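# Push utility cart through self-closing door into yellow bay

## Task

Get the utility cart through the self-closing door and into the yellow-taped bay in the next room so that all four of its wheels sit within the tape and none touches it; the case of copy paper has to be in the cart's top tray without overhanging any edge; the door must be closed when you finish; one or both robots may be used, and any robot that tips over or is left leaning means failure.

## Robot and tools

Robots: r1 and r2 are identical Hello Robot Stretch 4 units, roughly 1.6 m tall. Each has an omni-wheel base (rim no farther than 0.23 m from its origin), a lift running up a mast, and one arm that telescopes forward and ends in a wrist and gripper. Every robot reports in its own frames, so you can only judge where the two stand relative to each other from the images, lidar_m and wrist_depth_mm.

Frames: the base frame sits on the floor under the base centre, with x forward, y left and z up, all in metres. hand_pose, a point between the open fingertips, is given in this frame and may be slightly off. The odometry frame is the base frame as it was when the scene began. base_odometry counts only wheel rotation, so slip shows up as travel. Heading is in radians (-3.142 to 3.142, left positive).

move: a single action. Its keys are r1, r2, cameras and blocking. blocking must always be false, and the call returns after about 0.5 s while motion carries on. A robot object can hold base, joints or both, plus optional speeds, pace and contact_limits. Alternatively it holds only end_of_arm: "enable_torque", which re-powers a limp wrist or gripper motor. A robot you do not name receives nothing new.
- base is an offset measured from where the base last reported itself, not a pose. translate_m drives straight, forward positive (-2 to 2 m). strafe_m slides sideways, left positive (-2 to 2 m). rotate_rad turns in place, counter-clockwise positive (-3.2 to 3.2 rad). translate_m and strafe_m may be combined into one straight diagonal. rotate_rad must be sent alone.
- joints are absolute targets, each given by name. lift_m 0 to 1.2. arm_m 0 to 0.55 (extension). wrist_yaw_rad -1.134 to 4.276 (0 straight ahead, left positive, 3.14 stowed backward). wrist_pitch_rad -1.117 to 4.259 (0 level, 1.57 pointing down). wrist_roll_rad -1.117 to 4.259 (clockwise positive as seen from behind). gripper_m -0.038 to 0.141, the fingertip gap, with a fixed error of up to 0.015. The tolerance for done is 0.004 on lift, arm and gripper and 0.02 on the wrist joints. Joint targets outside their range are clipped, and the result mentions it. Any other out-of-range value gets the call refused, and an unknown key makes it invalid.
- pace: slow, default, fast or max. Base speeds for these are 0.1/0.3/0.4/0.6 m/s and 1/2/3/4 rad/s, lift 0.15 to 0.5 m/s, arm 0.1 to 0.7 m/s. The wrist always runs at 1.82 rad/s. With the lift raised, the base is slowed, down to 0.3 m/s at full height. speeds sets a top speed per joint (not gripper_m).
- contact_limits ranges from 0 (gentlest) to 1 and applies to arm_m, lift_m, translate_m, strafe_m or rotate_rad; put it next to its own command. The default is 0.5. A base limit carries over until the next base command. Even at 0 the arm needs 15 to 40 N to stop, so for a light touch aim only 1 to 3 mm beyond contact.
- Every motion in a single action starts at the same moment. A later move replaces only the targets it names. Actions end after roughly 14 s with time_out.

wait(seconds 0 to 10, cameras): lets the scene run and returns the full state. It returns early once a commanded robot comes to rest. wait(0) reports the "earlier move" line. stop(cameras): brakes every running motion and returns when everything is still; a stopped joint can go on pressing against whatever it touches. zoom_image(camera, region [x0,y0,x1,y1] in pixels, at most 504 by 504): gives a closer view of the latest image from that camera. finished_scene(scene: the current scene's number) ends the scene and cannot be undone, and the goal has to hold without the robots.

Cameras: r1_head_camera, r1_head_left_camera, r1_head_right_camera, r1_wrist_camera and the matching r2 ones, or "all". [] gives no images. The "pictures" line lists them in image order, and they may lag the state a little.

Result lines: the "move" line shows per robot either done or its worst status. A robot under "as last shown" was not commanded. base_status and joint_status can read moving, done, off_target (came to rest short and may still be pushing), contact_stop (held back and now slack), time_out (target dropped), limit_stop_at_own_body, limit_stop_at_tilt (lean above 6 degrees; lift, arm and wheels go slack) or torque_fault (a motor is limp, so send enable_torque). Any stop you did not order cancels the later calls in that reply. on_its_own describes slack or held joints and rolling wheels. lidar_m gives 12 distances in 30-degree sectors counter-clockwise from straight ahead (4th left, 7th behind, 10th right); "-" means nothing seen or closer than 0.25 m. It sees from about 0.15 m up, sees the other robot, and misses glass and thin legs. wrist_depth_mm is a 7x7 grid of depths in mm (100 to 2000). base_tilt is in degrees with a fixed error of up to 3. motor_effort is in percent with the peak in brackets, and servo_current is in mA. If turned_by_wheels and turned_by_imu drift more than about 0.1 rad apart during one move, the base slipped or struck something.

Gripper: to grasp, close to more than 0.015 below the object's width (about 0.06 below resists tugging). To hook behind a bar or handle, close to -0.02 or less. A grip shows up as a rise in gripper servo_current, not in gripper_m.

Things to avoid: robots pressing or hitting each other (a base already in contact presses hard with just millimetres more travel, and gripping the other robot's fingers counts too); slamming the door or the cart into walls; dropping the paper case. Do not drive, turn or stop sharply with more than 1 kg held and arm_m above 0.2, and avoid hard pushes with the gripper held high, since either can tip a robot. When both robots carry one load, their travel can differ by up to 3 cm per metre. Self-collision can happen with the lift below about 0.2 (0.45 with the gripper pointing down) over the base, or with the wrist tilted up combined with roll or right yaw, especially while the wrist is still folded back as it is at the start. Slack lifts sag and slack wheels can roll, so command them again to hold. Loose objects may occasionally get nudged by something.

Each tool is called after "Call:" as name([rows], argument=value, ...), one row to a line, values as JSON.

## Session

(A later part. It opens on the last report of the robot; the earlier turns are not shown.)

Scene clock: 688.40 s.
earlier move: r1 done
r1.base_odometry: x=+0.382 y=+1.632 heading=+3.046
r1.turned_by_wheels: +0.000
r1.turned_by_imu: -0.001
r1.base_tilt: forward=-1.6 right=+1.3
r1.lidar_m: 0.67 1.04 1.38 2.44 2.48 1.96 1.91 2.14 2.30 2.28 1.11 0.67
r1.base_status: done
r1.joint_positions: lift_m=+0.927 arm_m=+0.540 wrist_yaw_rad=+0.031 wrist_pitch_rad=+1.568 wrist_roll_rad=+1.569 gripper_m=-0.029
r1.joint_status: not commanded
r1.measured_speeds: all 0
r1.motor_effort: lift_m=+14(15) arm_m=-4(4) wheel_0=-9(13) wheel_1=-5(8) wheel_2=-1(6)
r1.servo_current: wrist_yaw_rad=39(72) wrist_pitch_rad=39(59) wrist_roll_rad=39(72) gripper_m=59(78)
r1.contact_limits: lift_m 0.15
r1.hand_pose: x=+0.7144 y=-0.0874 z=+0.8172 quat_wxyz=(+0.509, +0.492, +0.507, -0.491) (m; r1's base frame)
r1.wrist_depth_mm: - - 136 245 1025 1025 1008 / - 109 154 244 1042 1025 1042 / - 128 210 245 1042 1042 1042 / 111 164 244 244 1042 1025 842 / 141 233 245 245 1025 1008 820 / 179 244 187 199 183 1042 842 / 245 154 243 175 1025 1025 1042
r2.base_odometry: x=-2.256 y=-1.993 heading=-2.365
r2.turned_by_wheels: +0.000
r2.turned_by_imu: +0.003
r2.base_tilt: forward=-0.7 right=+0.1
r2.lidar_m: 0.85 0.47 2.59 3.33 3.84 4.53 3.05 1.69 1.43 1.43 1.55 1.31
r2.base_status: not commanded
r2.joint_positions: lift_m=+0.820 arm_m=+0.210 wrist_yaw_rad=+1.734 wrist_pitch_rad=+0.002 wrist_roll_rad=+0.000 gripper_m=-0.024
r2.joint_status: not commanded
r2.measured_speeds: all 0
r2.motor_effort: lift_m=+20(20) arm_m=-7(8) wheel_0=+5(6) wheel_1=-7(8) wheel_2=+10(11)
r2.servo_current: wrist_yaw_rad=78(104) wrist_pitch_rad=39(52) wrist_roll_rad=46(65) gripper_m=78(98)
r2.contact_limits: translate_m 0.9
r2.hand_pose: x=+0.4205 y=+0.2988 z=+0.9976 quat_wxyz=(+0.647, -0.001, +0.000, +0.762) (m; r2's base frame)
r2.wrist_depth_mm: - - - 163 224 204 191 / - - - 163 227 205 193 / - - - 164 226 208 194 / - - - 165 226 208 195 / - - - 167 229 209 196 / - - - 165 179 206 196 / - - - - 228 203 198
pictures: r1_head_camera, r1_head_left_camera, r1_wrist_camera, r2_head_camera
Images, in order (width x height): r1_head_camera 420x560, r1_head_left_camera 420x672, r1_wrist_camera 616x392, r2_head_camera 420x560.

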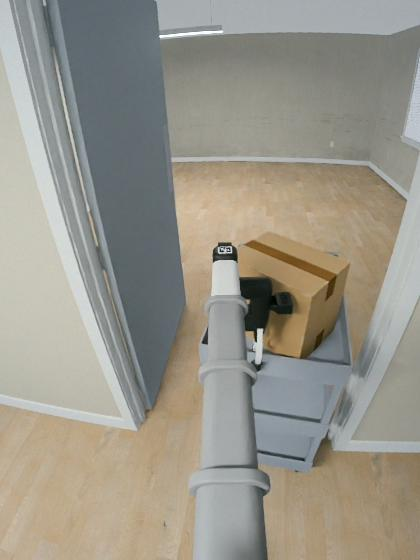

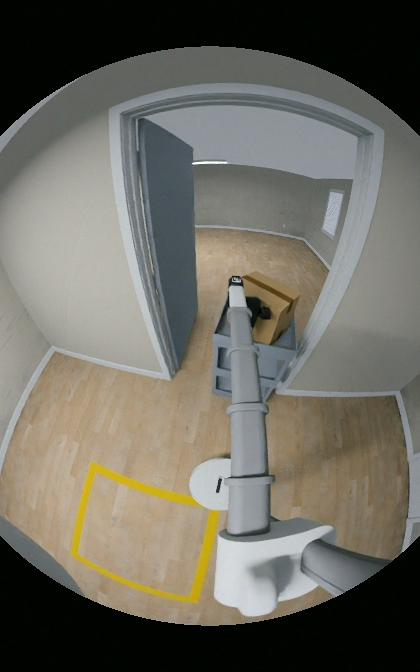

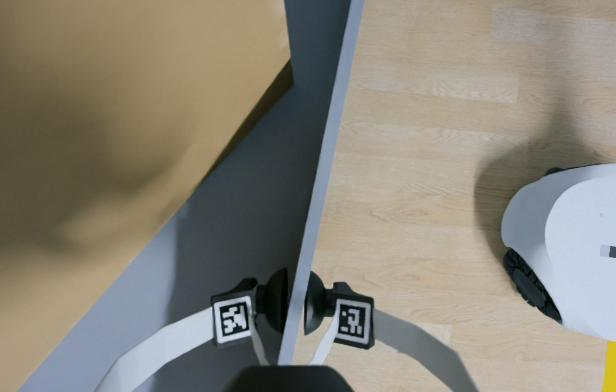

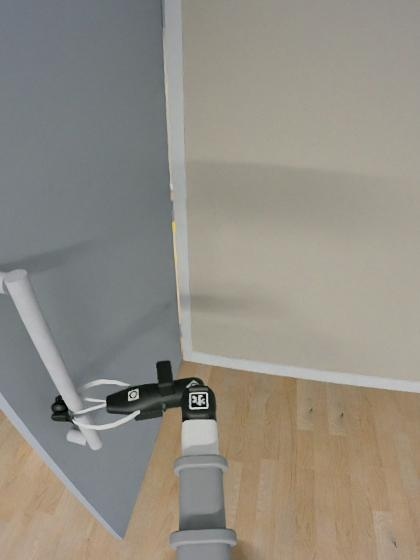

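Call:
move(r1={"base":{"translate_m":-1.03,"strafe_m":0.21},"pace":"slow","contact_limits":{"translate_m":0.5}}, blocking=false, cameras=[])

Call:
wait(seconds=10, cameras=["r1_head_camera","r1_head_left_camera"])

Scene clock: 712.57 s.
move: r1 moving
r1.base_odometry: x=+0.395 y=+1.628 heading=+3.045
r1.turned_by_wheels: -0.001
r1.turned_by_imu: -0.003
r1.base_tilt: forward=-1.6 right=+1.3
r1.lidar_m: 0.70 1.02 1.43 2.41 2.46 1.94 1.92 2.10 2.31 2.28 1.15 0.69
r1.base_status: translate_m moving; strafe_m moving
r1.joint_positions: lift_m=+0.927 arm_m=+0.540 wrist_yaw_rad=+0.031 wrist_pitch_rad=+1.568 wrist_roll_rad=+1.569 gripper_m=-0.029
r1.joint_status: not commanded
r1.measured_speeds: translate_m=-0.049 strafe_m=+0.010 rotate_rad=+0.001 lift_m=+0.000 arm_m=+0.000 wrist_yaw_rad=+0.000 wrist_pitch_rad=-0.002 wrist_roll_rad=+0.001
r1.motor_effort: lift_m=+15(15) arm_m=-4(4) wheel_0=-14(14) wheel_1=-7(8) wheel_2=+2(5)
r1.servo_current: wrist_yaw_rad=52(59) wrist_pitch_rad=46(46) wrist_roll_rad=59(59) gripper_m=65(65)
r1.contact_limits: lift_m 0.15; translate_m 0.5
r1.hand_pose: x=+0.7145 y=-0.0873 z=+0.8172 quat_wxyz=(+0.509, +0.493, +0.507, -0.491) (m; r1's base frame)
r1.wrist_depth_mm: - - 137 245 1025 1042 1042 / - 110 154 245 1025 1025 1025 / - 135 209 245 1060 1042 1042 / 116 171 245 246 1042 1008 891 / 150 244 245 244 1042 1042 831 / 195 245 182 197 182 1042 831 / 245 156 246 175 1025 1042 1042
r2: as last shown
r2.base_tilt: forward=-0.6 right=+0.1
r2.lidar_m: 0.90 0.47 2.58 3.33 3.80 4.52 3.05 1.68 1.43 1.44 1.53 1.31
r2.motor_effort: lift_m=+20(20) arm_m=-7(8) wheel_0=+6(6) wheel_1=-8(8) wheel_2=+10(11)
r2.servo_current: wrist_yaw_rad=91(98) wrist_pitch_rad=33(46) wrist_roll_rad=46(59) gripper_m=91(98)
r2.contact_limits: translate_m 0.9
r2.wrist_depth_mm: - - - 163 224 204 191 / - - - 164 227 205 193 / - - - 165 228 206 194 / - - - 165 226 208 195 / - - - 166 229 209 196 / - - - 165 179 207 197 / - - - - 228 204 198
pictures: none
No camera images: "cameras" was empty.

Scene clock: 722.57 s.
earlier move: r1 moving
r1.base_odometry: x=+1.340 y=+1.338 heading=+3.045
r1.turned_by_wheels: +0.000
r1.turned_by_imu: -0.009
r1.base_tilt: forward=-1.6 right=+1.3
r1.lidar_m: 0.66 1.97 2.39 2.34 1.23 0.94 0.94 0.99 1.56 2.37 2.38 0.60
r1.base_status: translate_m moving; strafe_m moving
r1.joint_positions: lift_m=+0.927 arm_m=+0.540 wrist_yaw_rad=+0.031 wrist_pitch_rad=+1.568 wrist_roll_rad=+1.570 gripper_m=-0.029
r1.joint_status: not commanded
r1.measured_speeds: translate_m=-0.099 strafe_m=+0.020 rotate_rad=+0.001 lift_m=+0.000 arm_m=+0.000 wrist_yaw_rad=+0.000 wrist_pitch_rad=+0.000 wrist_roll_rad=+0.000
r1.motor_effort: lift_m=+14(15) arm_m=-4(4) wheel_0=-12(16) wheel_1=-5(9) wheel_2=-1(5)
r1.servo_current: wrist_yaw_rad=52(72) wrist_pitch_rad=39(52) wrist_roll_rad=46(65) gripper_m=65(72)
r1.contact_limits: lift_m 0.15; translate_m 0.5
r1.hand_pose: x=+0.7145 y=-0.0874 z=+0.8172 quat_wxyz=(+0.509, +0.493, +0.507, -0.491) (m; r1's base frame)
r1.wrist_depth_mm: - - - 115 137 229 1008 / - - 113 150 243 1025 1025 / - 126 179 245 244 1025 1042 / 138 205 243 245 203 1025 842 / 243 244 244 245 1025 1025 831 / 243 244 184 196 183 1042 842 / 243 154 245 147 1025 138 1042
r2.base_odometry: x=-2.256 y=-1.993 heading=-2.365
r2.turned_by_wheels: +0.000
r2.turned_by_imu: +0.001
r2.base_tilt: forward=-0.6 right=+0.0
r2.lidar_m: 0.90 0.48 2.60 3.32 3.80 4.53 3.04 1.67 1.43 1.42 1.56 1.31
r2.base_status: not commanded
r2.joint_positions: lift_m=+0.820 arm_m=+0.210 wrist_yaw_rad=+1.734 wrist_pitch_rad=+0.002 wrist_roll_rad=+0.000 gripper_m=-0.024
r2.joint_status: not commanded
r2.measured_speeds: all 0
r2.motor_effort: lift_m=+20(20) arm_m=-7(8) wheel_0=+5(6) wheel_1=-7(8) wheel_2=+10(11)
r2.servo_current: wrist_yaw_rad=91(111) wrist_pitch_rad=46(52) wrist_roll_rad=52(65) gripper_m=85(98)
r2.contact_limits: translate_m 0.9
r2.hand_pose: x=+0.4205 y=+0.2988 z=+0.9976 quat_wxyz=(+0.647, -0.001, +0.000, +0.762) (m; r2's base frame)
r2.wrist_depth_mm: - - - 163 224 204 191 / - - - 164 229 205 193 / - - - 164 227 208 195 / - - - 165 226 208 195 / - - - 167 229 209 196 / - - - 166 180 207 197 / - - - - 229 203 197
wait: 10.00 s; no rest
pictures: r1_head_camera, r1_head_left_camera
Images, in order (width x height): r1_head_camera 420x560, r1_head_left_camera 420x672.

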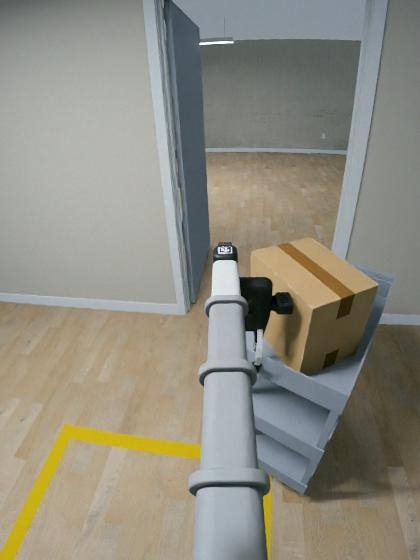

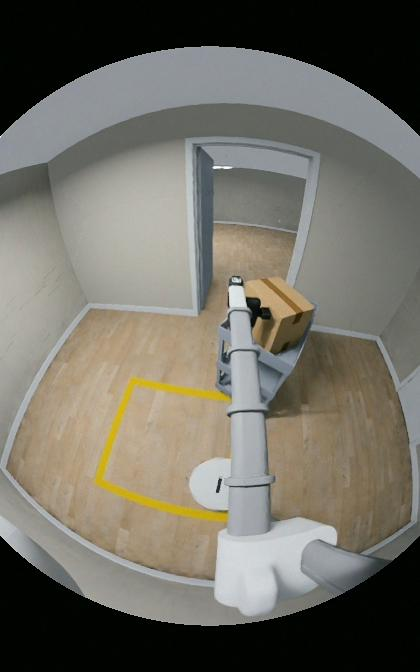

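Call:
wait(seconds=2, cameras=["r1_head_left_camera","r1_wrist_camera","r1_head_right_camera"])

Scene clock: 750.17 s.
earlier move: r1 done
r1.base_odometry: x=+1.387 y=+1.324 heading=+3.044
r1.turned_by_wheels: +0.000
r1.turned_by_imu: -0.002
r1.base_tilt: forward=-1.5 right=+1.3
r1.lidar_m: 0.66 2.05 2.39 2.34 1.13 0.91 0.87 1.00 1.47 2.37 2.43 0.60
r1.base_status: done
r1.joint_positions: lift_m=+0.927 arm_m=+0.540 wrist_yaw_rad=+0.031 wrist_pitch_rad=+1.568 wrist_roll_rad=+1.570 gripper_m=-0.029
r1.joint_status: not commanded
r1.measured_speeds: all 0
r1.motor_effort: lift_m=+14(15) arm_m=-4(4) wheel_0=-12(16) wheel_1=-6(9) wheel_2=-3(5)
r1.servo_current: wrist_yaw_rad=46(72) wrist_pitch_rad=39(52) wrist_roll_rad=46(65) gripper_m=72(72)
r1.contact_limits: lift_m 0.15; translate_m 0.5
r1.hand_pose: x=+0.7144 y=-0.0874 z=+0.8172 quat_wxyz=(+0.509, +0.493, +0.507, -0.491) (m; r1's base frame)
r1.wrist_depth_mm: - - - 114 129 217 1025 / - - 114 149 244 1025 1042 / - 125 174 245 244 1042 1042 / 141 218 244 244 198 1060 831 / 244 244 243 244 1025 1042 820 / 244 243 183 196 184 1025 831 / 242 153 244 175 182 140 1042
r2.base_odometry: x=-2.256 y=-1.993 heading=-2.365
r2.turned_by_wheels: +0.000
r2.turned_by_imu: +0.004
r2.base_tilt: forward=-0.6 right=+0.0
r2.lidar_m: 0.89 0.48 2.57 3.31 3.82 4.52 3.06 1.69 1.43 1.45 1.50 1.32
r2.base_status: not commanded
r2.joint_positions: lift_m=+0.820 arm_m=+0.210 wrist_yaw_rad=+1.734 wrist_pitch_rad=+0.002 wrist_roll_rad=+0.000 gripper_m=-0.024
r2.joint_status: not commanded
r2.measured_speeds: all 0
r2.motor_effort: lift_m=+20(20) arm_m=-7(8) wheel_0=+6(6) wheel_1=-7(8) wheel_2=+10(11)
r2.servo_current: wrist_yaw_rad=91(111) wrist_pitch_rad=39(52) wrist_roll_rad=59(65) gripper_m=91(98)
r2.contact_limits: translate_m 0.9
r2.hand_pose: x=+0.4205 y=+0.2988 z=+0.9976 quat_wxyz=(+0.647, -0.001, +0.000, +0.762) (m; r2's base frame)
r2.wrist_depth_mm: - - - 163 224 204 191 / - - - 164 228 206 193 / - - - 164 228 206 195 / - - - 165 226 208 195 / - - - 167 229 208 196 / - - - 164 180 207 196 / - - - - 227 203 198
wait: 0.00 of 2 s (r1 has come to rest)
pictures: r1_head_left_camera, r1_head_right_camera, r1_wrist_camera
Images, in order (width x height): r1_head_left_camera 420x672, r1_head_right_camera 420x672, r1_wrist_camera 616x392.

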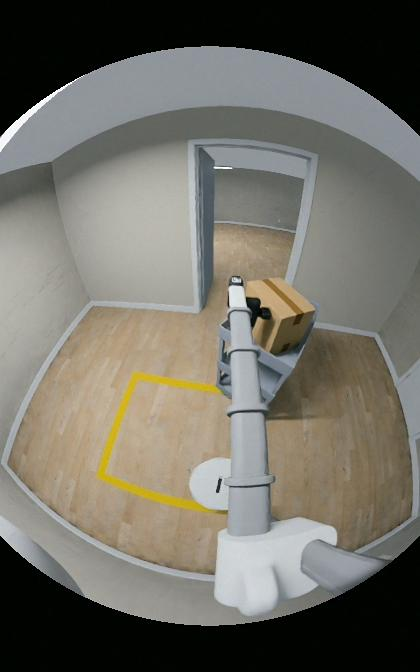

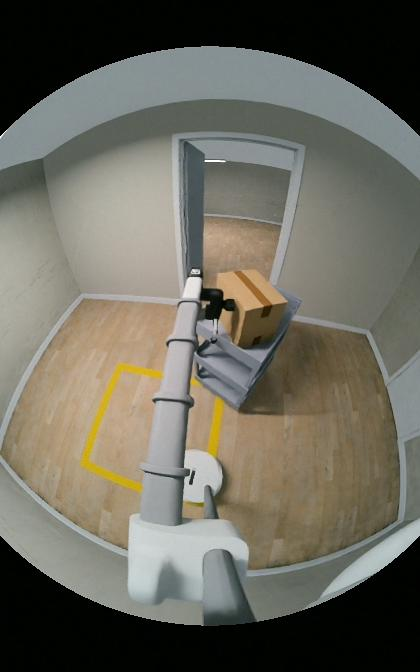

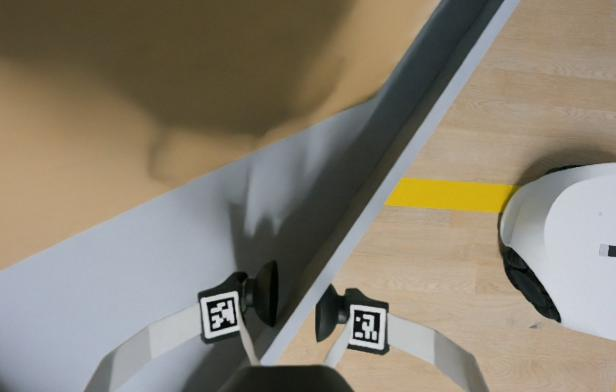

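Call:
move(r1={"base":{"translate_m":-0.104,"strafe_m":0.319},"pace":"slow"}, blocking=false, cameras=[])

Call:
wait(seconds=5, cameras=["r1_head_camera","r1_head_left_camera","r1_head_right_camera","r1_wrist_camera"])

Scene clock: 794.33 s.
move: r1 moving
r1.base_odometry: x=+1.390 y=+1.311 heading=+3.043
r1.turned_by_wheels: -0.002
r1.turned_by_imu: -0.005
r1.base_tilt: forward=-1.6 right=+1.3
r1.lidar_m: 0.68 2.01 2.36 2.31 1.15 0.88 0.87 0.98 1.46 2.39 2.45 0.60
r1.base_status: translate_m moving; strafe_m moving
r1.joint_positions: lift_m=+0.927 arm_m=+0.540 wrist_yaw_rad=+0.031 wrist_pitch_rad=+1.568 wrist_roll_rad=+1.570 gripper_m=-0.029
r1.joint_status: not commanded
r1.measured_speeds: translate_m=-0.015 strafe_m=+0.047 rotate_rad=+0.000 lift_m=+0.000 arm_m=+0.000 wrist_yaw_rad=+0.000 wrist_pitch_rad=+0.000 wrist_roll_rad=+0.001
r1.motor_effort: lift_m=+14(15) arm_m=-4(4) wheel_0=-18(18) wheel_1=-1(4) wheel_2=-3(4)
r1.servo_current: wrist_yaw_rad=52(65) wrist_pitch_rad=39(52) wrist_roll_rad=33(59) gripper_m=65(72)
r1.contact_limits: lift_m 0.15
r1.hand_pose: x=+0.7144 y=-0.0874 z=+0.8172 quat_wxyz=(+0.508, +0.493, +0.507, -0.491) (m; r1's base frame)
r1.wrist_depth_mm: - - - 117 131 245 1042 / - - 117 151 245 1042 1042 / - 134 185 244 245 1042 1025 / 146 236 244 245 204 1025 854 / 245 244 244 244 1025 1025 831 / 244 244 182 198 183 1025 842 / 244 141 244 174 1042 137 1025
r2: as last shown
r2.turned_by_imu: +0.006
r2.base_tilt: forward=-0.7 right=+0.1
r2.lidar_m: 0.89 0.48 2.58 3.32 3.84 4.54 3.04 1.67 1.43 1.43 1.52 1.30
r2.motor_effort: lift_m=+20(20) arm_m=-7(8) wheel_0=+6(6) wheel_1=-8(8) wheel_2=+11(11)
r2.servo_current: wrist_yaw_rad=85(98) wrist_pitch_rad=39(46) wrist_roll_rad=39(59) gripper_m=91(98)
r2.contact_limits: translate_m 0.9
r2.wrist_depth_mm: - - - 163 224 204 191 / - - - 163 228 206 193 / - - - 164 226 208 195 / - - - 165 225 208 196 / - - - 166 229 209 196 / - - - 165 180 207 197 / - - - - 228 203 197
pictures: none
No camera images: "cameras" was empty.

Scene clock: 798.43 s.
earlier move: r1 done
r1.base_odometry: x=+1.459 y=+0.996 heading=+3.043
r1.turned_by_wheels: +0.001
r1.turned_by_imu: -0.002
r1.base_tilt: forward=-1.6 right=+1.3
r1.lidar_m: 0.55 2.16 2.08 2.02 0.97 0.76 0.73 0.82 1.25 2.66 0.84 0.48
r1.base_status: done
r1.joint_positions: lift_m=+0.927 arm_m=+0.540 wrist_yaw_rad=+0.029 wrist_pitch_rad=+1.572 wrist_roll_rad=+1.572 gripper_m=-0.029
r1.joint_status: not commanded
r1.measured_speeds: all 0
r1.motor_effort: lift_m=+14(15) arm_m=-4(4) wheel_0=-10(19) wheel_1=+0(4) wheel_2=-5(6)
r1.servo_current: wrist_yaw_rad=39(72) wrist_pitch_rad=46(52) wrist_roll_rad=46(65) gripper_m=65(72)
r1.contact_limits: lift_m 0.15
r1.hand_pose: x=+0.7132 y=-0.0874 z=+0.8172 quat_wxyz=(+0.507, +0.493, +0.507, -0.493) (m; r1's base frame)
r1.wrist_depth_mm: - - - - - - - / 174 149 133 124 117 - - / 239 240 242 239 186 163 - / 240 241 242 244 245 246 212 / 240 241 243 243 220 189 831 / 240 241 179 193 181 1060 831 / 240 151 183 1042 176 146 -
r2.base_odometry: x=-2.256 y=-1.993 heading=-2.365
r2.turned_by_wheels: +0.000
r2.turned_by_imu: +0.001
r2.base_tilt: forward=-0.6 right=+0.1
r2.lidar_m: 0.89 0.50 2.58 3.32 3.83 4.53 3.00 1.68 1.44 1.45 1.54 1.31
r2.base_status: not commanded
r2.joint_positions: lift_m=+0.820 arm_m=+0.210 wrist_yaw_rad=+1.734 wrist_pitch_rad=+0.002 wrist_roll_rad=+0.000 gripper_m=-0.024
r2.joint_status: not commanded
r2.measured_speeds: all 0
r2.motor_effort: lift_m=+20(20) arm_m=-7(8) wheel_0=+5(6) wheel_1=-7(8) wheel_2=+11(11)
r2.servo_current: wrist_yaw_rad=91(104) wrist_pitch_rad=39(46) wrist_roll_rad=52(65) gripper_m=91(98)
r2.contact_limits: translate_m 0.9
r2.hand_pose: x=+0.4205 y=+0.2988 z=+0.9976 quat_wxyz=(+0.647, -0.001, +0.000, +0.762) (m; r2's base frame)
r2.wrist_depth_mm: - - - 163 224 204 191 / - - - 163 228 206 193 / - - - 164 228 206 194 / - - - 165 226 209 195 / - - - 167 229 210 196 / - - - 165 179 207 196 / - - - - 228 202 196
wait: 4.10 of 5 s (r1 has come to rest)
pictures: r1_head_camera, r1_head_left_camera, r1_head_right_camera, r1_wrist_camera
Images, in order (width x height): r1_head_camera 420x560, r1_head_left_camera 420x672, r1_head_right_camera 420x672, r1_wrist_camera 616x392.

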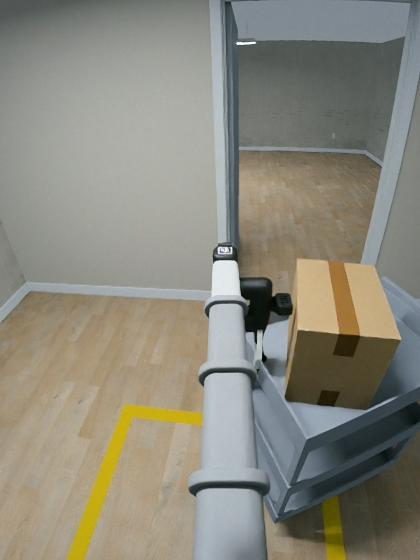

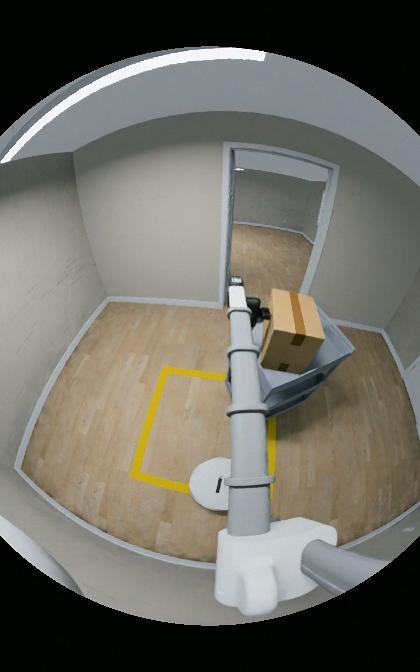

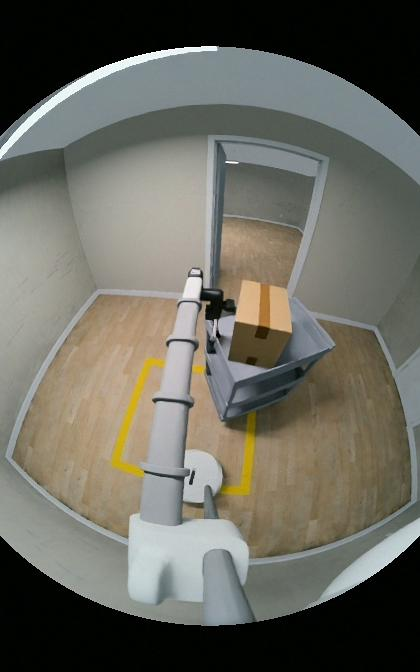

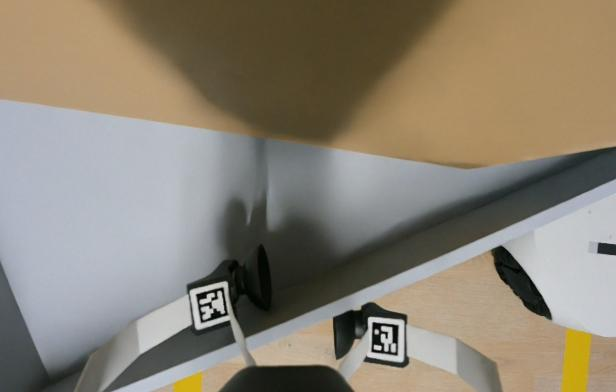

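Call:
move(r1={"base":{"translate_m":-0.238,"strafe_m":0.374},"joints":{"arm_m":0.39},"speeds":{"arm_m":0.04},"pace":"slow"}, blocking=false, cameras=[])

Call:
wait(seconds=6, cameras=["r1_head_camera","r1_head_left_camera","r1_head_right_camera","r1_wrist_camera"])

Scene clock: 814.13 s.
move: r1 moving
r1.base_odometry: x=+1.465 y=+0.985 heading=+3.042
r1.turned_by_wheels: -0.001
r1.turned_by_imu: -0.002
r1.base_tilt: forward=-1.5 right=+1.3
r1.lidar_m: 0.55 2.20 2.06 2.01 0.98 0.75 0.73 0.81 1.25 2.68 0.86 0.47
r1.base_status: translate_m moving; strafe_m moving
r1.joint_positions: lift_m=+0.927 arm_m=+0.522 wrist_yaw_rad=+0.029 wrist_pitch_rad=+1.567 wrist_roll_rad=+1.572 gripper_m=-0.029
r1.joint_status: arm_m moving
r1.measured_speeds: translate_m=-0.026 strafe_m=+0.041 rotate_rad=+0.003 lift_m=+0.000 arm_m=-0.040 wrist_yaw_rad=+0.000 wrist_pitch_rad=-0.008 wrist_roll_rad=+0.000
r1.motor_effort: lift_m=+14(15) arm_m=-7(8) wheel_0=-15(15) wheel_1=+0(4) wheel_2=-1(5)
r1.servo_current: wrist_yaw_rad=39(52) wrist_pitch_rad=39(46) wrist_roll_rad=52(59) gripper_m=65(72)
r1.contact_limits: lift_m 0.15
r1.hand_pose: x=+0.6967 y=-0.0874 z=+0.8172 quat_wxyz=(+0.508, +0.494, +0.506, -0.492) (m; r1's base frame)
r1.wrist_depth_mm: - - - - - - - / 154 132 122 118 - - - / 244 245 243 211 183 157 - / 245 244 245 244 244 236 195 / 244 245 244 243 207 866 820 / 244 244 180 193 186 1025 842 / 244 174 178 1042 179 145 1042
r2: as last shown
r2.turned_by_imu: +0.002
r2.base_tilt: forward=-0.6 right=+0.0
r2.lidar_m: 0.90 0.49 2.62 3.30 3.81 4.51 3.02 1.68 1.45 1.43 1.56 1.28
r2.servo_current: wrist_yaw_rad=91(98) wrist_pitch_rad=39(46) wrist_roll_rad=46(52) gripper_m=85(91)
r2.contact_limits: translate_m 0.9
r2.wrist_depth_mm: - - - 163 224 204 191 / - - - 164 228 206 193 / - - - 164 228 207 193 / - - - 165 226 208 195 / - - - 166 228 209 195 / - - - 165 180 208 196 / - - - - 228 203 197
pictures: none
No camera images: "cameras" was empty.

Scene clock: 819.33 s.
earlier move: r1 done
r1.base_odometry: x=+1.659 y=+0.601 heading=+3.042
r1.turned_by_wheels: +0.000
r1.turned_by_imu: -0.001
r1.base_tilt: forward=-1.6 right=+1.3
r1.lidar_m: 0.52 2.18 1.72 1.37 0.60 0.48 0.45 0.52 0.79 3.04 3.00 0.42
r1.base_status: done
r1.joint_positions: lift_m=+0.927 arm_m=+0.390 wrist_yaw_rad=+0.029 wrist_pitch_rad=+1.572 wrist_roll_rad=+1.572 gripper_m=-0.029
r1.joint_status: all done
r1.measured_speeds: all 0
r1.motor_effort: lift_m=+14(15) arm_m=-3(9) wheel_0=-7(15) wheel_1=+0(6) wheel_2=-3(5)
r1.servo_current: wrist_yaw_rad=52(72) wrist_pitch_rad=39(52) wrist_roll_rad=46(72) gripper_m=65(72)
r1.contact_limits: lift_m 0.15
r1.hand_pose: x=+0.5630 y=-0.0874 z=+0.8172 quat_wxyz=(+0.507, +0.493, +0.507, -0.493) (m; r1's base frame)
r1.wrist_depth_mm: - - - - - 113 - / - - 109 126 138 227 - / 122 139 176 237 244 193 1060 / 216 241 241 244 245 831 820 / 239 241 242 244 189 820 820 / 240 240 181 193 182 842 820 / 239 153 236 146 177 141 1042
r2.base_odometry: x=-2.256 y=-1.993 heading=-2.365
r2.turned_by_wheels: +0.000
r2.turned_by_imu: +0.001
r2.base_tilt: forward=-0.6 right=+0.0
r2.lidar_m: 0.91 0.48 2.56 3.32 3.83 4.52 3.04 1.71 1.44 1.43 1.52 1.30
r2.base_status: not commanded
r2.joint_positions: lift_m=+0.820 arm_m=+0.210 wrist_yaw_rad=+1.734 wrist_pitch_rad=+0.002 wrist_roll_rad=+0.000 gripper_m=-0.024
r2.joint_status: not commanded
r2.measured_speeds: all 0
r2.motor_effort: lift_m=+20(20) arm_m=-8(8) wheel_0=+5(6) wheel_1=-7(8) wheel_2=+10(11)
r2.servo_current: wrist_yaw_rad=91(104) wrist_pitch_rad=39(46) wrist_roll_rad=46(59) gripper_m=98(98)
r2.contact_limits: translate_m 0.9
r2.hand_pose: x=+0.4205 y=+0.2988 z=+0.9976 quat_wxyz=(+0.647, -0.001, +0.000, +0.762) (m; r2's base frame)
r2.wrist_depth_mm: - - - 163 224 205 191 / - - - 163 229 206 193 / - - - 164 227 207 194 / - - - 165 226 208 195 / - - - 167 229 209 196 / - - - 165 180 207 197 / - - - - 229 204 198
wait: 5.20 of 6 s (r1 has come to rest)
pictures: r1_head_camera, r1_head_left_camera, r1_head_right_camera, r1_wrist_camera
Images, in order (width x height): r1_head_camera 420x560, r1_head_left_camera 420x672, r1_head_right_camera 420x672, r1_wrist_camera 616x392.

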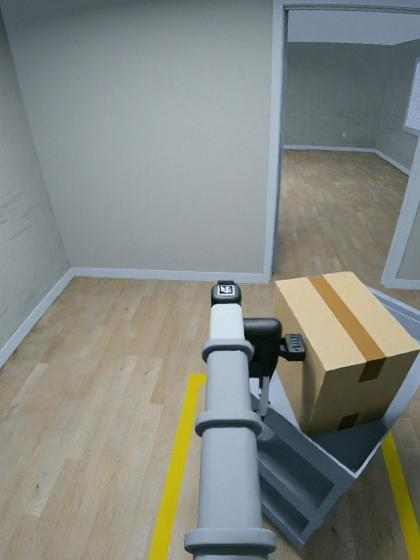

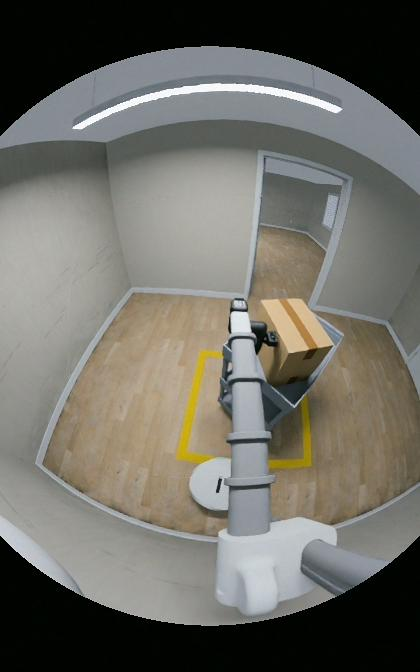

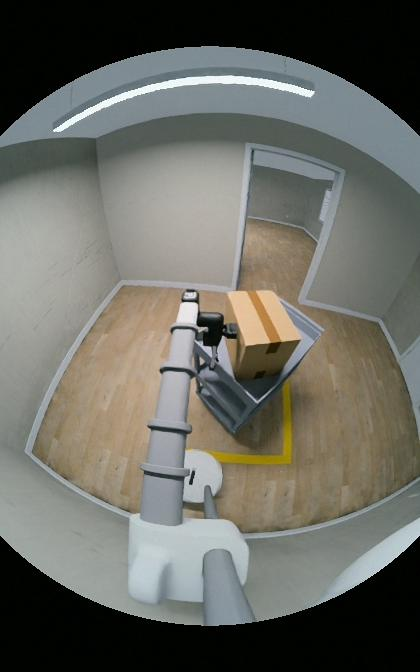

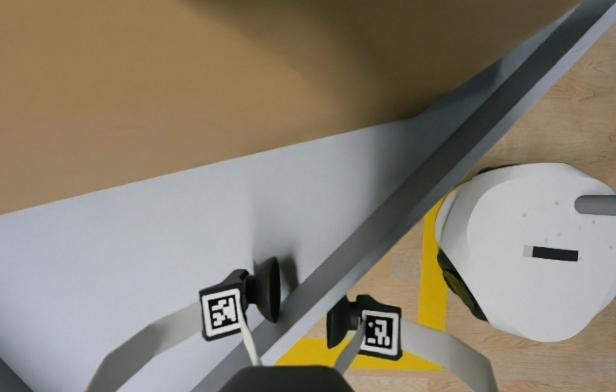

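Call:
move(r1={"base":{"translate_m":0.15,"strafe_m":0.24},"pace":"slow"}, blocking=false, cameras=[])

Call:
wait(seconds=5, cameras=["r1_head_camera","r1_head_left_camera","r1_head_right_camera","r1_wrist_camera"])

Scene clock: 839.23 s.
move: r1 moving
r1.base_odometry: x=+1.652 y=+0.591 heading=+3.041
r1.turned_by_wheels: -0.001
r1.turned_by_imu: -0.003
r1.base_tilt: forward=-1.5 right=+1.3
r1.lidar_m: 0.51 2.21 1.71 1.43 0.64 0.49 0.47 0.52 0.81 3.06 2.99 0.42
r1.base_status: translate_m moving; strafe_m moving
r1.joint_positions: lift_m=+0.927 arm_m=+0.390 wrist_yaw_rad=+0.029 wrist_pitch_rad=+1.573 wrist_roll_rad=+1.572 gripper_m=-0.029
r1.joint_status: not commanded
r1.measured_speeds: translate_m=+0.027 strafe_m=+0.042 rotate_rad=+0.001 lift_m=+0.000 arm_m=+0.000 wrist_yaw_rad=+0.000 wrist_pitch_rad=+0.000 wrist_roll_rad=+0.000
r1.motor_effort: lift_m=+14(15) arm_m=-3(4) wheel_0=-13(13) wheel_1=+6(6) wheel_2=-12(12)
r1.servo_current: wrist_yaw_rad=46(72) wrist_pitch_rad=46(46) wrist_roll_rad=46(65) gripper_m=72(72)
r1.contact_limits: lift_m 0.15
r1.hand_pose: x=+0.5628 y=-0.0874 z=+0.8172 quat_wxyz=(+0.506, +0.492, +0.507, -0.494) (m; r1's base frame)
r1.wrist_depth_mm: - - - - - 114 - / - - 114 131 151 230 - / 118 142 179 244 245 194 1060 / 240 240 242 244 234 831 831 / 239 241 243 243 187 820 831 / 239 242 181 193 181 831 842 / 238 153 230 145 176 141 1078
r2: as last shown
r2.turned_by_imu: +0.003
r2.base_tilt: forward=-0.6 right=+0.1
r2.lidar_m: 0.86 0.47 2.54 3.30 3.81 4.52 3.04 1.70 1.41 1.43 1.52 1.30
r2.motor_effort: lift_m=+20(20) arm_m=-8(8) wheel_0=+5(6) wheel_1=-8(8) wheel_2=+11(11)
r2.servo_current: wrist_yaw_rad=91(98) wrist_pitch_rad=46(46) wrist_roll_rad=52(52) gripper_m=91(98)
r2.contact_limits: translate_m 0.9
r2.wrist_depth_mm: - - - 163 224 204 193 / - - - 163 228 206 193 / - - - 165 227 208 194 / - - - 164 225 208 195 / - - - 167 229 209 196 / - - - 165 179 207 197 / - - - - 228 203 198
pictures: none
No camera images: "cameras" was empty.

Scene clock: 842.83 s.
earlier move: r1 done
r1.base_odometry: x=+1.486 y=+0.377 heading=+3.042
r1.turned_by_wheels: +0.001
r1.turned_by_imu: +0.001
r1.base_tilt: forward=-1.6 right=+1.3
r1.lidar_m: 0.47 1.88 1.48 1.43 0.80 0.61 0.57 0.65 0.98 3.28 0.48 0.29
r1.base_status: done
r1.joint_positions: lift_m=+0.927 arm_m=+0.390 wrist_yaw_rad=+0.029 wrist_pitch_rad=+1.574 wrist_roll_rad=+1.572 gripper_m=-0.029
r1.joint_status: not commanded
r1.measured_speeds: all 0
r1.motor_effort: lift_m=+14(15) arm_m=+4(4) wheel_0=-5(13) wheel_1=+3(7) wheel_2=-4(12)
r1.servo_current: wrist_yaw_rad=52(72) wrist_pitch_rad=46(52) wrist_roll_rad=39(78) gripper_m=59(72)
r1.contact_limits: lift_m 0.15
r1.hand_pose: x=+0.5625 y=-0.0874 z=+0.8172 quat_wxyz=(+0.506, +0.492, +0.508, -0.494) (m; r1's base frame)
r1.wrist_depth_mm: - - - - - - - / 179 147 127 125 - - - / 240 241 242 213 167 132 - / 239 240 243 243 245 246 238 / 240 242 242 242 230 197 831 / 240 240 180 195 178 831 831 / 239 151 178 195 175 147 1060
r2.base_odometry: x=-2.256 y=-1.993 heading=-2.365
r2.turned_by_wheels: +0.000
r2.turned_by_imu: +0.001
r2.base_tilt: forward=-0.6 right=+0.0
r2.lidar_m: 0.89 0.48 2.57 3.30 3.82 4.52 3.06 1.69 1.40 1.43 1.51 1.29
r2.base_status: not commanded
r2.joint_positions: lift_m=+0.820 arm_m=+0.210 wrist_yaw_rad=+1.734 wrist_pitch_rad=+0.002 wrist_roll_rad=+0.000 gripper_m=-0.024
r2.joint_status: not commanded
r2.measured_speeds: all 0
r2.motor_effort: lift_m=+20(20) arm_m=-7(8) wheel_0=+5(6) wheel_1=-8(8) wheel_2=+11(11)
r2.servo_current: wrist_yaw_rad=91(104) wrist_pitch_rad=46(46) wrist_roll_rad=46(59) gripper_m=91(98)
r2.contact_limits: translate_m 0.9
r2.hand_pose: x=+0.4205 y=+0.2988 z=+0.9976 quat_wxyz=(+0.647, -0.001, +0.000, +0.762) (m; r2's base frame)
r2.wrist_depth_mm: - - - 163 224 204 192 / - - - 163 229 205 193 / - - - 164 227 206 193 / - - - 165 226 209 195 / - - - 166 229 208 196 / - - - 165 179 208 196 / - - - - 229 202 198
wait: 3.60 of 5 s (r1 has come to rest)
pictures: r1_head_camera, r1_head_left_camera, r1_head_right_camera, r1_wrist_camera
Images, in order (width x height): r1_head_camera 420x560, r1_head_left_camera 420x672, r1_head_right_camera 420x672, r1_wrist_camera 616x392.

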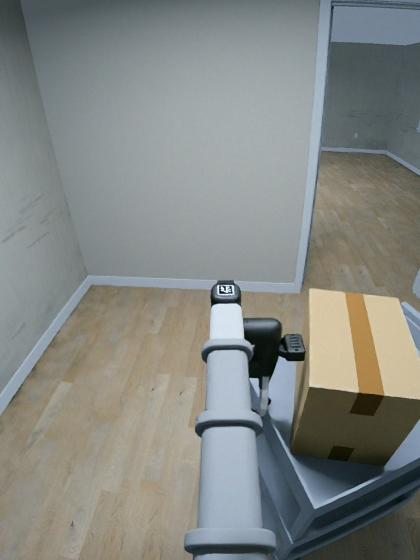

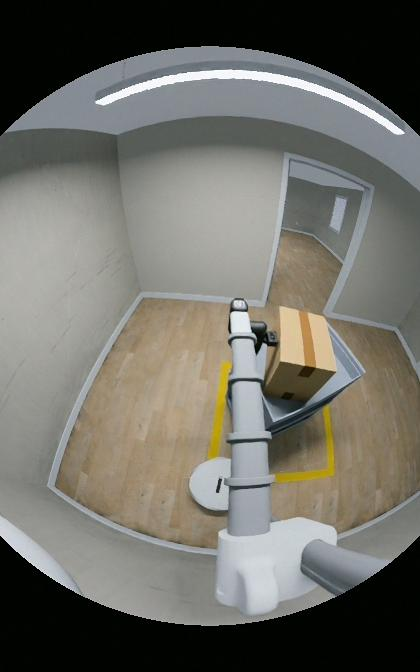

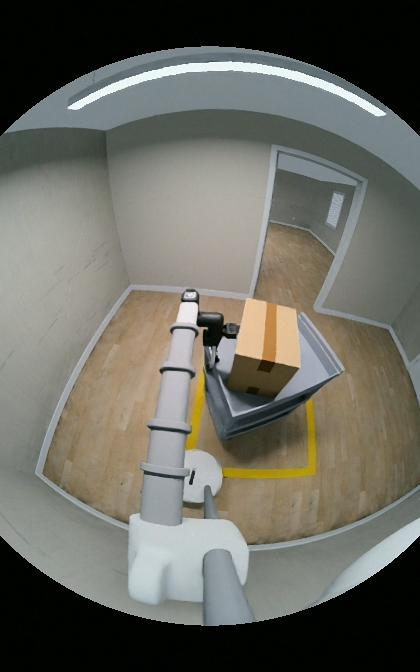

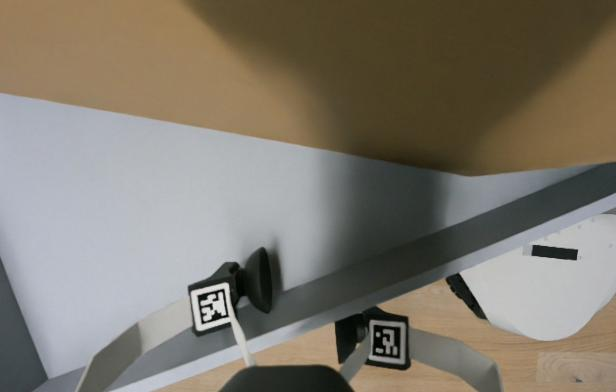

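Call:
move(r1={"joints":{"gripper_m":0.07}}, blocking=false, cameras=[])

Call:
wait(seconds=2.5, cameras=["r1_wrist_camera"])

Call:
move(r1={"joints":{"lift_m":1.1}}, blocking=false, cameras=[])

Call:
wait(seconds=2, cameras=["r1_wrist_camera","r1_head_left_camera"])

Scene clock: 853.40 s.
move: r1 moving
r1.base_odometry: x=+1.486 y=+0.377 heading=+3.042
r1.turned_by_wheels: +0.000
r1.turned_by_imu: -0.001
r1.base_tilt: forward=-1.6 right=+1.3
r1.lidar_m: 0.45 1.89 1.46 1.42 0.79 0.62 0.60 0.65 0.98 3.29 0.51 0.33
r1.base_status: not commanded
r1.joint_positions: lift_m=+0.927 arm_m=+0.390 wrist_yaw_rad=+0.029 wrist_pitch_rad=+1.574 wrist_roll_rad=+1.572 gripper_m=-0.004
r1.joint_status: gripper_m moving
r1.measured_speeds: all 0
r1.motor_effort: lift_m=+14(15) arm_m=+4(4) wheel_0=-5(5) wheel_1=+3(3) wheel_2=-4(4)
r1.servo_current: wrist_yaw_rad=46(59) wrist_pitch_rad=46(46) wrist_roll_rad=59(59) gripper_m=39(65)
r1.contact_limits: lift_m 0.15
r1.hand_pose: x=+0.5625 y=-0.0874 z=+0.8172 quat_wxyz=(+0.506, +0.492, +0.508, -0.494) (m; r1's base frame)
r1.wrist_depth_mm: - - - - - - - / 180 147 128 125 - - - / 242 244 244 222 166 132 - / 242 243 245 246 247 248 239 / 242 244 244 245 233 207 831 / 244 244 183 196 180 842 820 / 243 174 175 1025 178 152 1042
r2: as last shown
r2.base_tilt: forward=-0.6 right=+0.1
r2.lidar_m: 0.90 0.49 2.58 3.29 3.82 4.52 3.03 1.71 1.45 1.44 1.54 1.31
r2.motor_effort: lift_m=+20(20) arm_m=-7(8) wheel_0=+6(6) wheel_1=-7(8) wheel_2=+11(11)
r2.servo_current: wrist_yaw_rad=85(98) wrist_pitch_rad=46(46) wrist_roll_rad=46(59) gripper_m=98(98)
r2.contact_limits: translate_m 0.9
r2.wrist_depth_mm: - - - 163 224 205 191 / - - - 163 229 205 193 / - - - 164 227 207 194 / - - - 165 225 208 195 / - - - 167 229 209 196 / - - - 166 180 208 196 / - - - - 229 203 198
pictures: none
No camera images: "cameras" was empty.

Scene clock: 854.60 s.
earlier move: r1 done
r1.base_odometry: x=+1.486 y=+0.377 heading=+3.042
r1.turned_by_wheels: +0.000
r1.turned_by_imu: +0.000
r1.base_tilt: forward=-1.6 right=+1.3
r1.lidar_m: 0.45 1.87 1.45 1.42 0.77 0.60 0.60 0.68 0.99 3.28 0.49 0.31
r1.base_status: not commanded
r1.joint_positions: lift_m=+0.927 arm_m=+0.390 wrist_yaw_rad=+0.029 wrist_pitch_rad=+1.573 wrist_roll_rad=+1.572 gripper_m=+0.070
r1.joint_status: all done
r1.measured_speeds: all 0
r1.motor_effort: lift_m=+14(15) arm_m=+4(4) wheel_0=-3(5) wheel_1=+3(3) wheel_2=-3(4)
r1.servo_current: wrist_yaw_rad=46(72) wrist_pitch_rad=46(52) wrist_roll_rad=52(65) gripper_m=46(72)
r1.contact_limits: lift_m 0.15
r1.hand_pose: x=+0.5628 y=-0.0874 z=+0.8172 quat_wxyz=(+0.506, +0.493, +0.507, -0.494) (m; r1's base frame)
r1.wrist_depth_mm: 118 - - - - - - / 195 169 137 128 118 - - / 241 244 244 244 185 152 - / 242 243 243 244 246 247 237 / 240 243 244 245 229 197 831 / 241 241 199 191 180 842 831 / 242 180 179 143 1060 1042 1060
r2.base_odometry: x=-2.256 y=-1.993 heading=-2.365
r2.turned_by_wheels: +0.000
r2.turned_by_imu: +0.000
r2.base_tilt: forward=-0.6 right=+0.0
r2.lidar_m: 0.87 0.48 2.59 3.31 3.78 4.51 3.03 1.69 1.44 1.44 1.53 1.30
r2.base_status: not commanded
r2.joint_positions: lift_m=+0.820 arm_m=+0.210 wrist_yaw_rad=+1.734 wrist_pitch_rad=+0.002 wrist_roll_rad=+0.000 gripper_m=-0.024
r2.joint_status: not commanded
r2.measured_speeds: all 0
r2.motor_effort: lift_m=+20(20) arm_m=-7(8) wheel_0=+5(6) wheel_1=-8(8) wheel_2=+11(11)
r2.servo_current: wrist_yaw_rad=91(98) wrist_pitch_rad=46(46) wrist_roll_rad=39(59) gripper_m=91(98)
r2.contact_limits: translate_m 0.9
r2.hand_pose: x=+0.4205 y=+0.2988 z=+0.9976 quat_wxyz=(+0.647, -0.001, +0.000, +0.762) (m; r2's base frame)
r2.wrist_depth_mm: - - - 163 224 205 191 / - - - 163 228 205 193 / - - - 164 226 206 194 / - - - 166 226 208 195 / - - - 167 229 209 196 / - - - 165 179 207 197 / - - - - 229 203 196
wait: 1.20 of 2.5 s (r1 has come to rest)
pictures: r1_wrist_camera
Images, in order (width x height): r1_wrist_camera 616x392.

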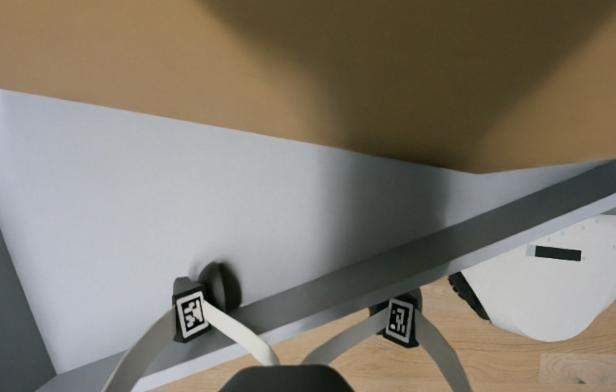

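Scene clock: 855.10 s.
move: r1 moving
r1.base_odometry: x=+1.486 y=+0.377 heading=+3.042
r1.turned_by_wheels: +0.000
r1.turned_by_imu: +0.000
r1.base_tilt: forward=-1.6 right=+1.3
r1.lidar_m: 0.47 1.87 1.46 1.44 0.77 0.62 0.59 0.66 1.02 3.28 0.49 0.31
r1.base_status: not commanded
r1.joint_positions: lift_m=+0.964 arm_m=+0.390 wrist_yaw_rad=+0.029 wrist_pitch_rad=+1.572 wrist_roll_rad=+1.572 gripper_m=+0.070
r1.joint_status: lift_m moving
r1.measured_speeds: translate_m=+0.000 strafe_m=+0.000 rotate_rad=+0.000 lift_m=+0.146 arm_m=+0.000 wrist_yaw_rad=+0.000 wrist_pitch_rad=+0.000 wrist_roll_rad=+0.000
r1.motor_effort: lift_m=+29(29) arm_m=+4(4) wheel_0=-4(4) wheel_1=+3(3) wheel_2=-3(3)
r1.servo_current: wrist_yaw_rad=39(52) wrist_pitch_rad=46(52) wrist_roll_rad=39(65) gripper_m=39(52)
r1.hand_pose: x=+0.5629 y=-0.0874 z=+0.8541 quat_wxyz=(+0.506, +0.493, +0.507, -0.493) (m; r1's base frame)
r1.wrist_depth_mm: 116 - - - - - - / 193 169 134 128 117 - - / 271 272 273 250 185 152 - / 271 272 274 274 276 277 240 / 271 272 274 273 251 866 866 / 271 272 202 242 196 854 854 / - 204 1060 146 1078 1078 1078
r2: as last shown
r2.base_tilt: forward=-0.7 right=+0.1
r2.lidar_m: 0.89 0.46 2.60 3.30 3.78 4.51 3.03 1.68 1.44 1.42 1.51 1.29
r2.motor_effort: lift_m=+20(20) arm_m=-8(8) wheel_0=+5(6) wheel_1=-7(8) wheel_2=+11(11)
r2.servo_current: wrist_yaw_rad=91(98) wrist_pitch_rad=39(46) wrist_roll_rad=39(65) gripper_m=91(98)
r2.contact_limits: translate_m 0.9
r2.wrist_depth_mm: - - - 163 224 204 191 / - - - 163 227 206 193 / - - - 165 228 206 194 / - - - 165 225 208 195 / - - - 167 228 208 196 / - - - 165 179 206 196 / - - - - 229 202 198
pictures: none
No camera images: "cameras" was empty.

Scene clock: 856.40 s.
earlier move: r1 done
r1.base_odometry: x=+1.486 y=+0.377 heading=+3.042
r1.turned_by_wheels: +0.000
r1.turned_by_imu: +0.000
r1.base_tilt: forward=-1.6 right=+1.3
r1.lidar_m: 0.47 1.88 1.46 1.43 0.78 0.63 0.60 0.67 0.99 3.29 0.49 0.31
r1.base_status: not commanded
r1.joint_positions: lift_m=+1.099 arm_m=+0.390 wrist_yaw_rad=+0.029 wrist_pitch_rad=+1.572 wrist_roll_rad=+1.572 gripper_m=+0.070
r1.joint_status: all done
r1.measured_speeds: all 0
r1.motor_effort: lift_m=+25(30) arm_m=+4(4) wheel_0=-4(4) wheel_1=+3(3) wheel_2=-2(3)
r1.servo_current: wrist_yaw_rad=52(65) wrist_pitch_rad=39(52) wrist_roll_rad=46(65) gripper_m=46(52)
r1.hand_pose: x=+0.5630 y=-0.0874 z=+0.9893 quat_wxyz=(+0.506, +0.493, +0.507, -0.493) (m; r1's base frame)
r1.wrist_depth_mm: 137 138 138 138 139 140 - / 196 172 138 139 139 140 140 / 1160 410 345 251 187 156 140 / 1182 413 413 415 415 418 1229 / 1182 418 418 415 1098 991 1008 / 1182 1182 192 1205 192 1008 1229 / 1205 1182 1205 152 1182 1182 1229
r2.base_odometry: x=-2.256 y=-1.993 heading=-2.365
r2.turned_by_wheels: +0.000
r2.turned_by_imu: +0.000
r2.base_tilt: forward=-0.6 right=+0.0
r2.lidar_m: 0.87 0.46 2.58 3.33 3.80 4.52 3.01 1.70 1.44 1.44 1.53 1.29
r2.base_status: not commanded
r2.joint_positions: lift_m=+0.820 arm_m=+0.210 wrist_yaw_rad=+1.734 wrist_pitch_rad=+0.002 wrist_roll_rad=+0.000 gripper_m=-0.024
r2.joint_status: not commanded
r2.measured_speeds: all 0
r2.motor_effort: lift_m=+20(20) arm_m=-8(8) wheel_0=+5(6) wheel_1=-7(8) wheel_2=+11(11)
r2.servo_current: wrist_yaw_rad=104(104) wrist_pitch_rad=46(46) wrist_roll_rad=39(65) gripper_m=91(98)
r2.contact_limits: translate_m 0.9
r2.hand_pose: x=+0.4205 y=+0.2988 z=+0.9976 quat_wxyz=(+0.647, -0.001, +0.000, +0.762) (m; r2's base frame)
r2.wrist_depth_mm: - - - 163 224 204 191 / - - - 164 228 205 193 / - - - 164 226 207 195 / - - - 165 225 208 195 / - - - 166 229 208 196 / - - - 165 180 207 196 / - - - - 228 202 198
wait: 1.30 of 2 s (r1 has come to rest)
pictures: r1_head_left_camera, r1_wrist_camera
Images, in order (width x height): r1_head_left_camera 420x672, r1_wrist_camera 616x392.

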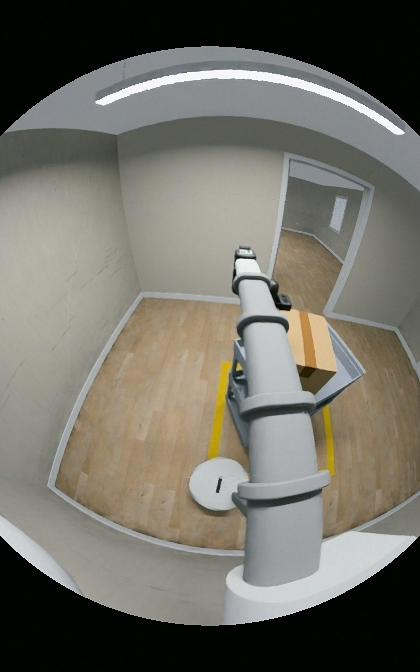

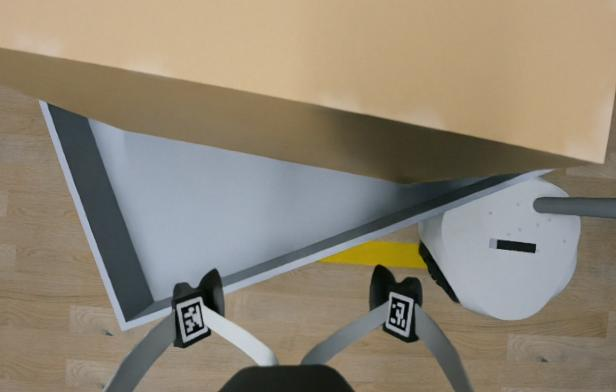

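Call:
zoom_image(camera="r1_head_left_camera", region=[180, 320, 280, 480])

Scaled by 3.150 from the camera's 420x672 image, which has a finer 600x960 frame.

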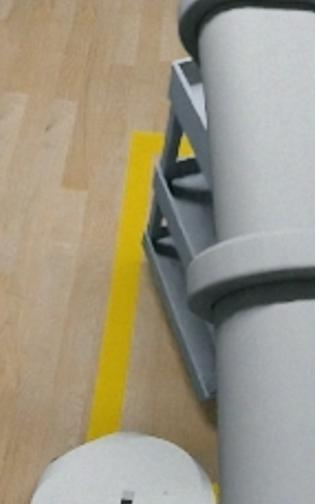

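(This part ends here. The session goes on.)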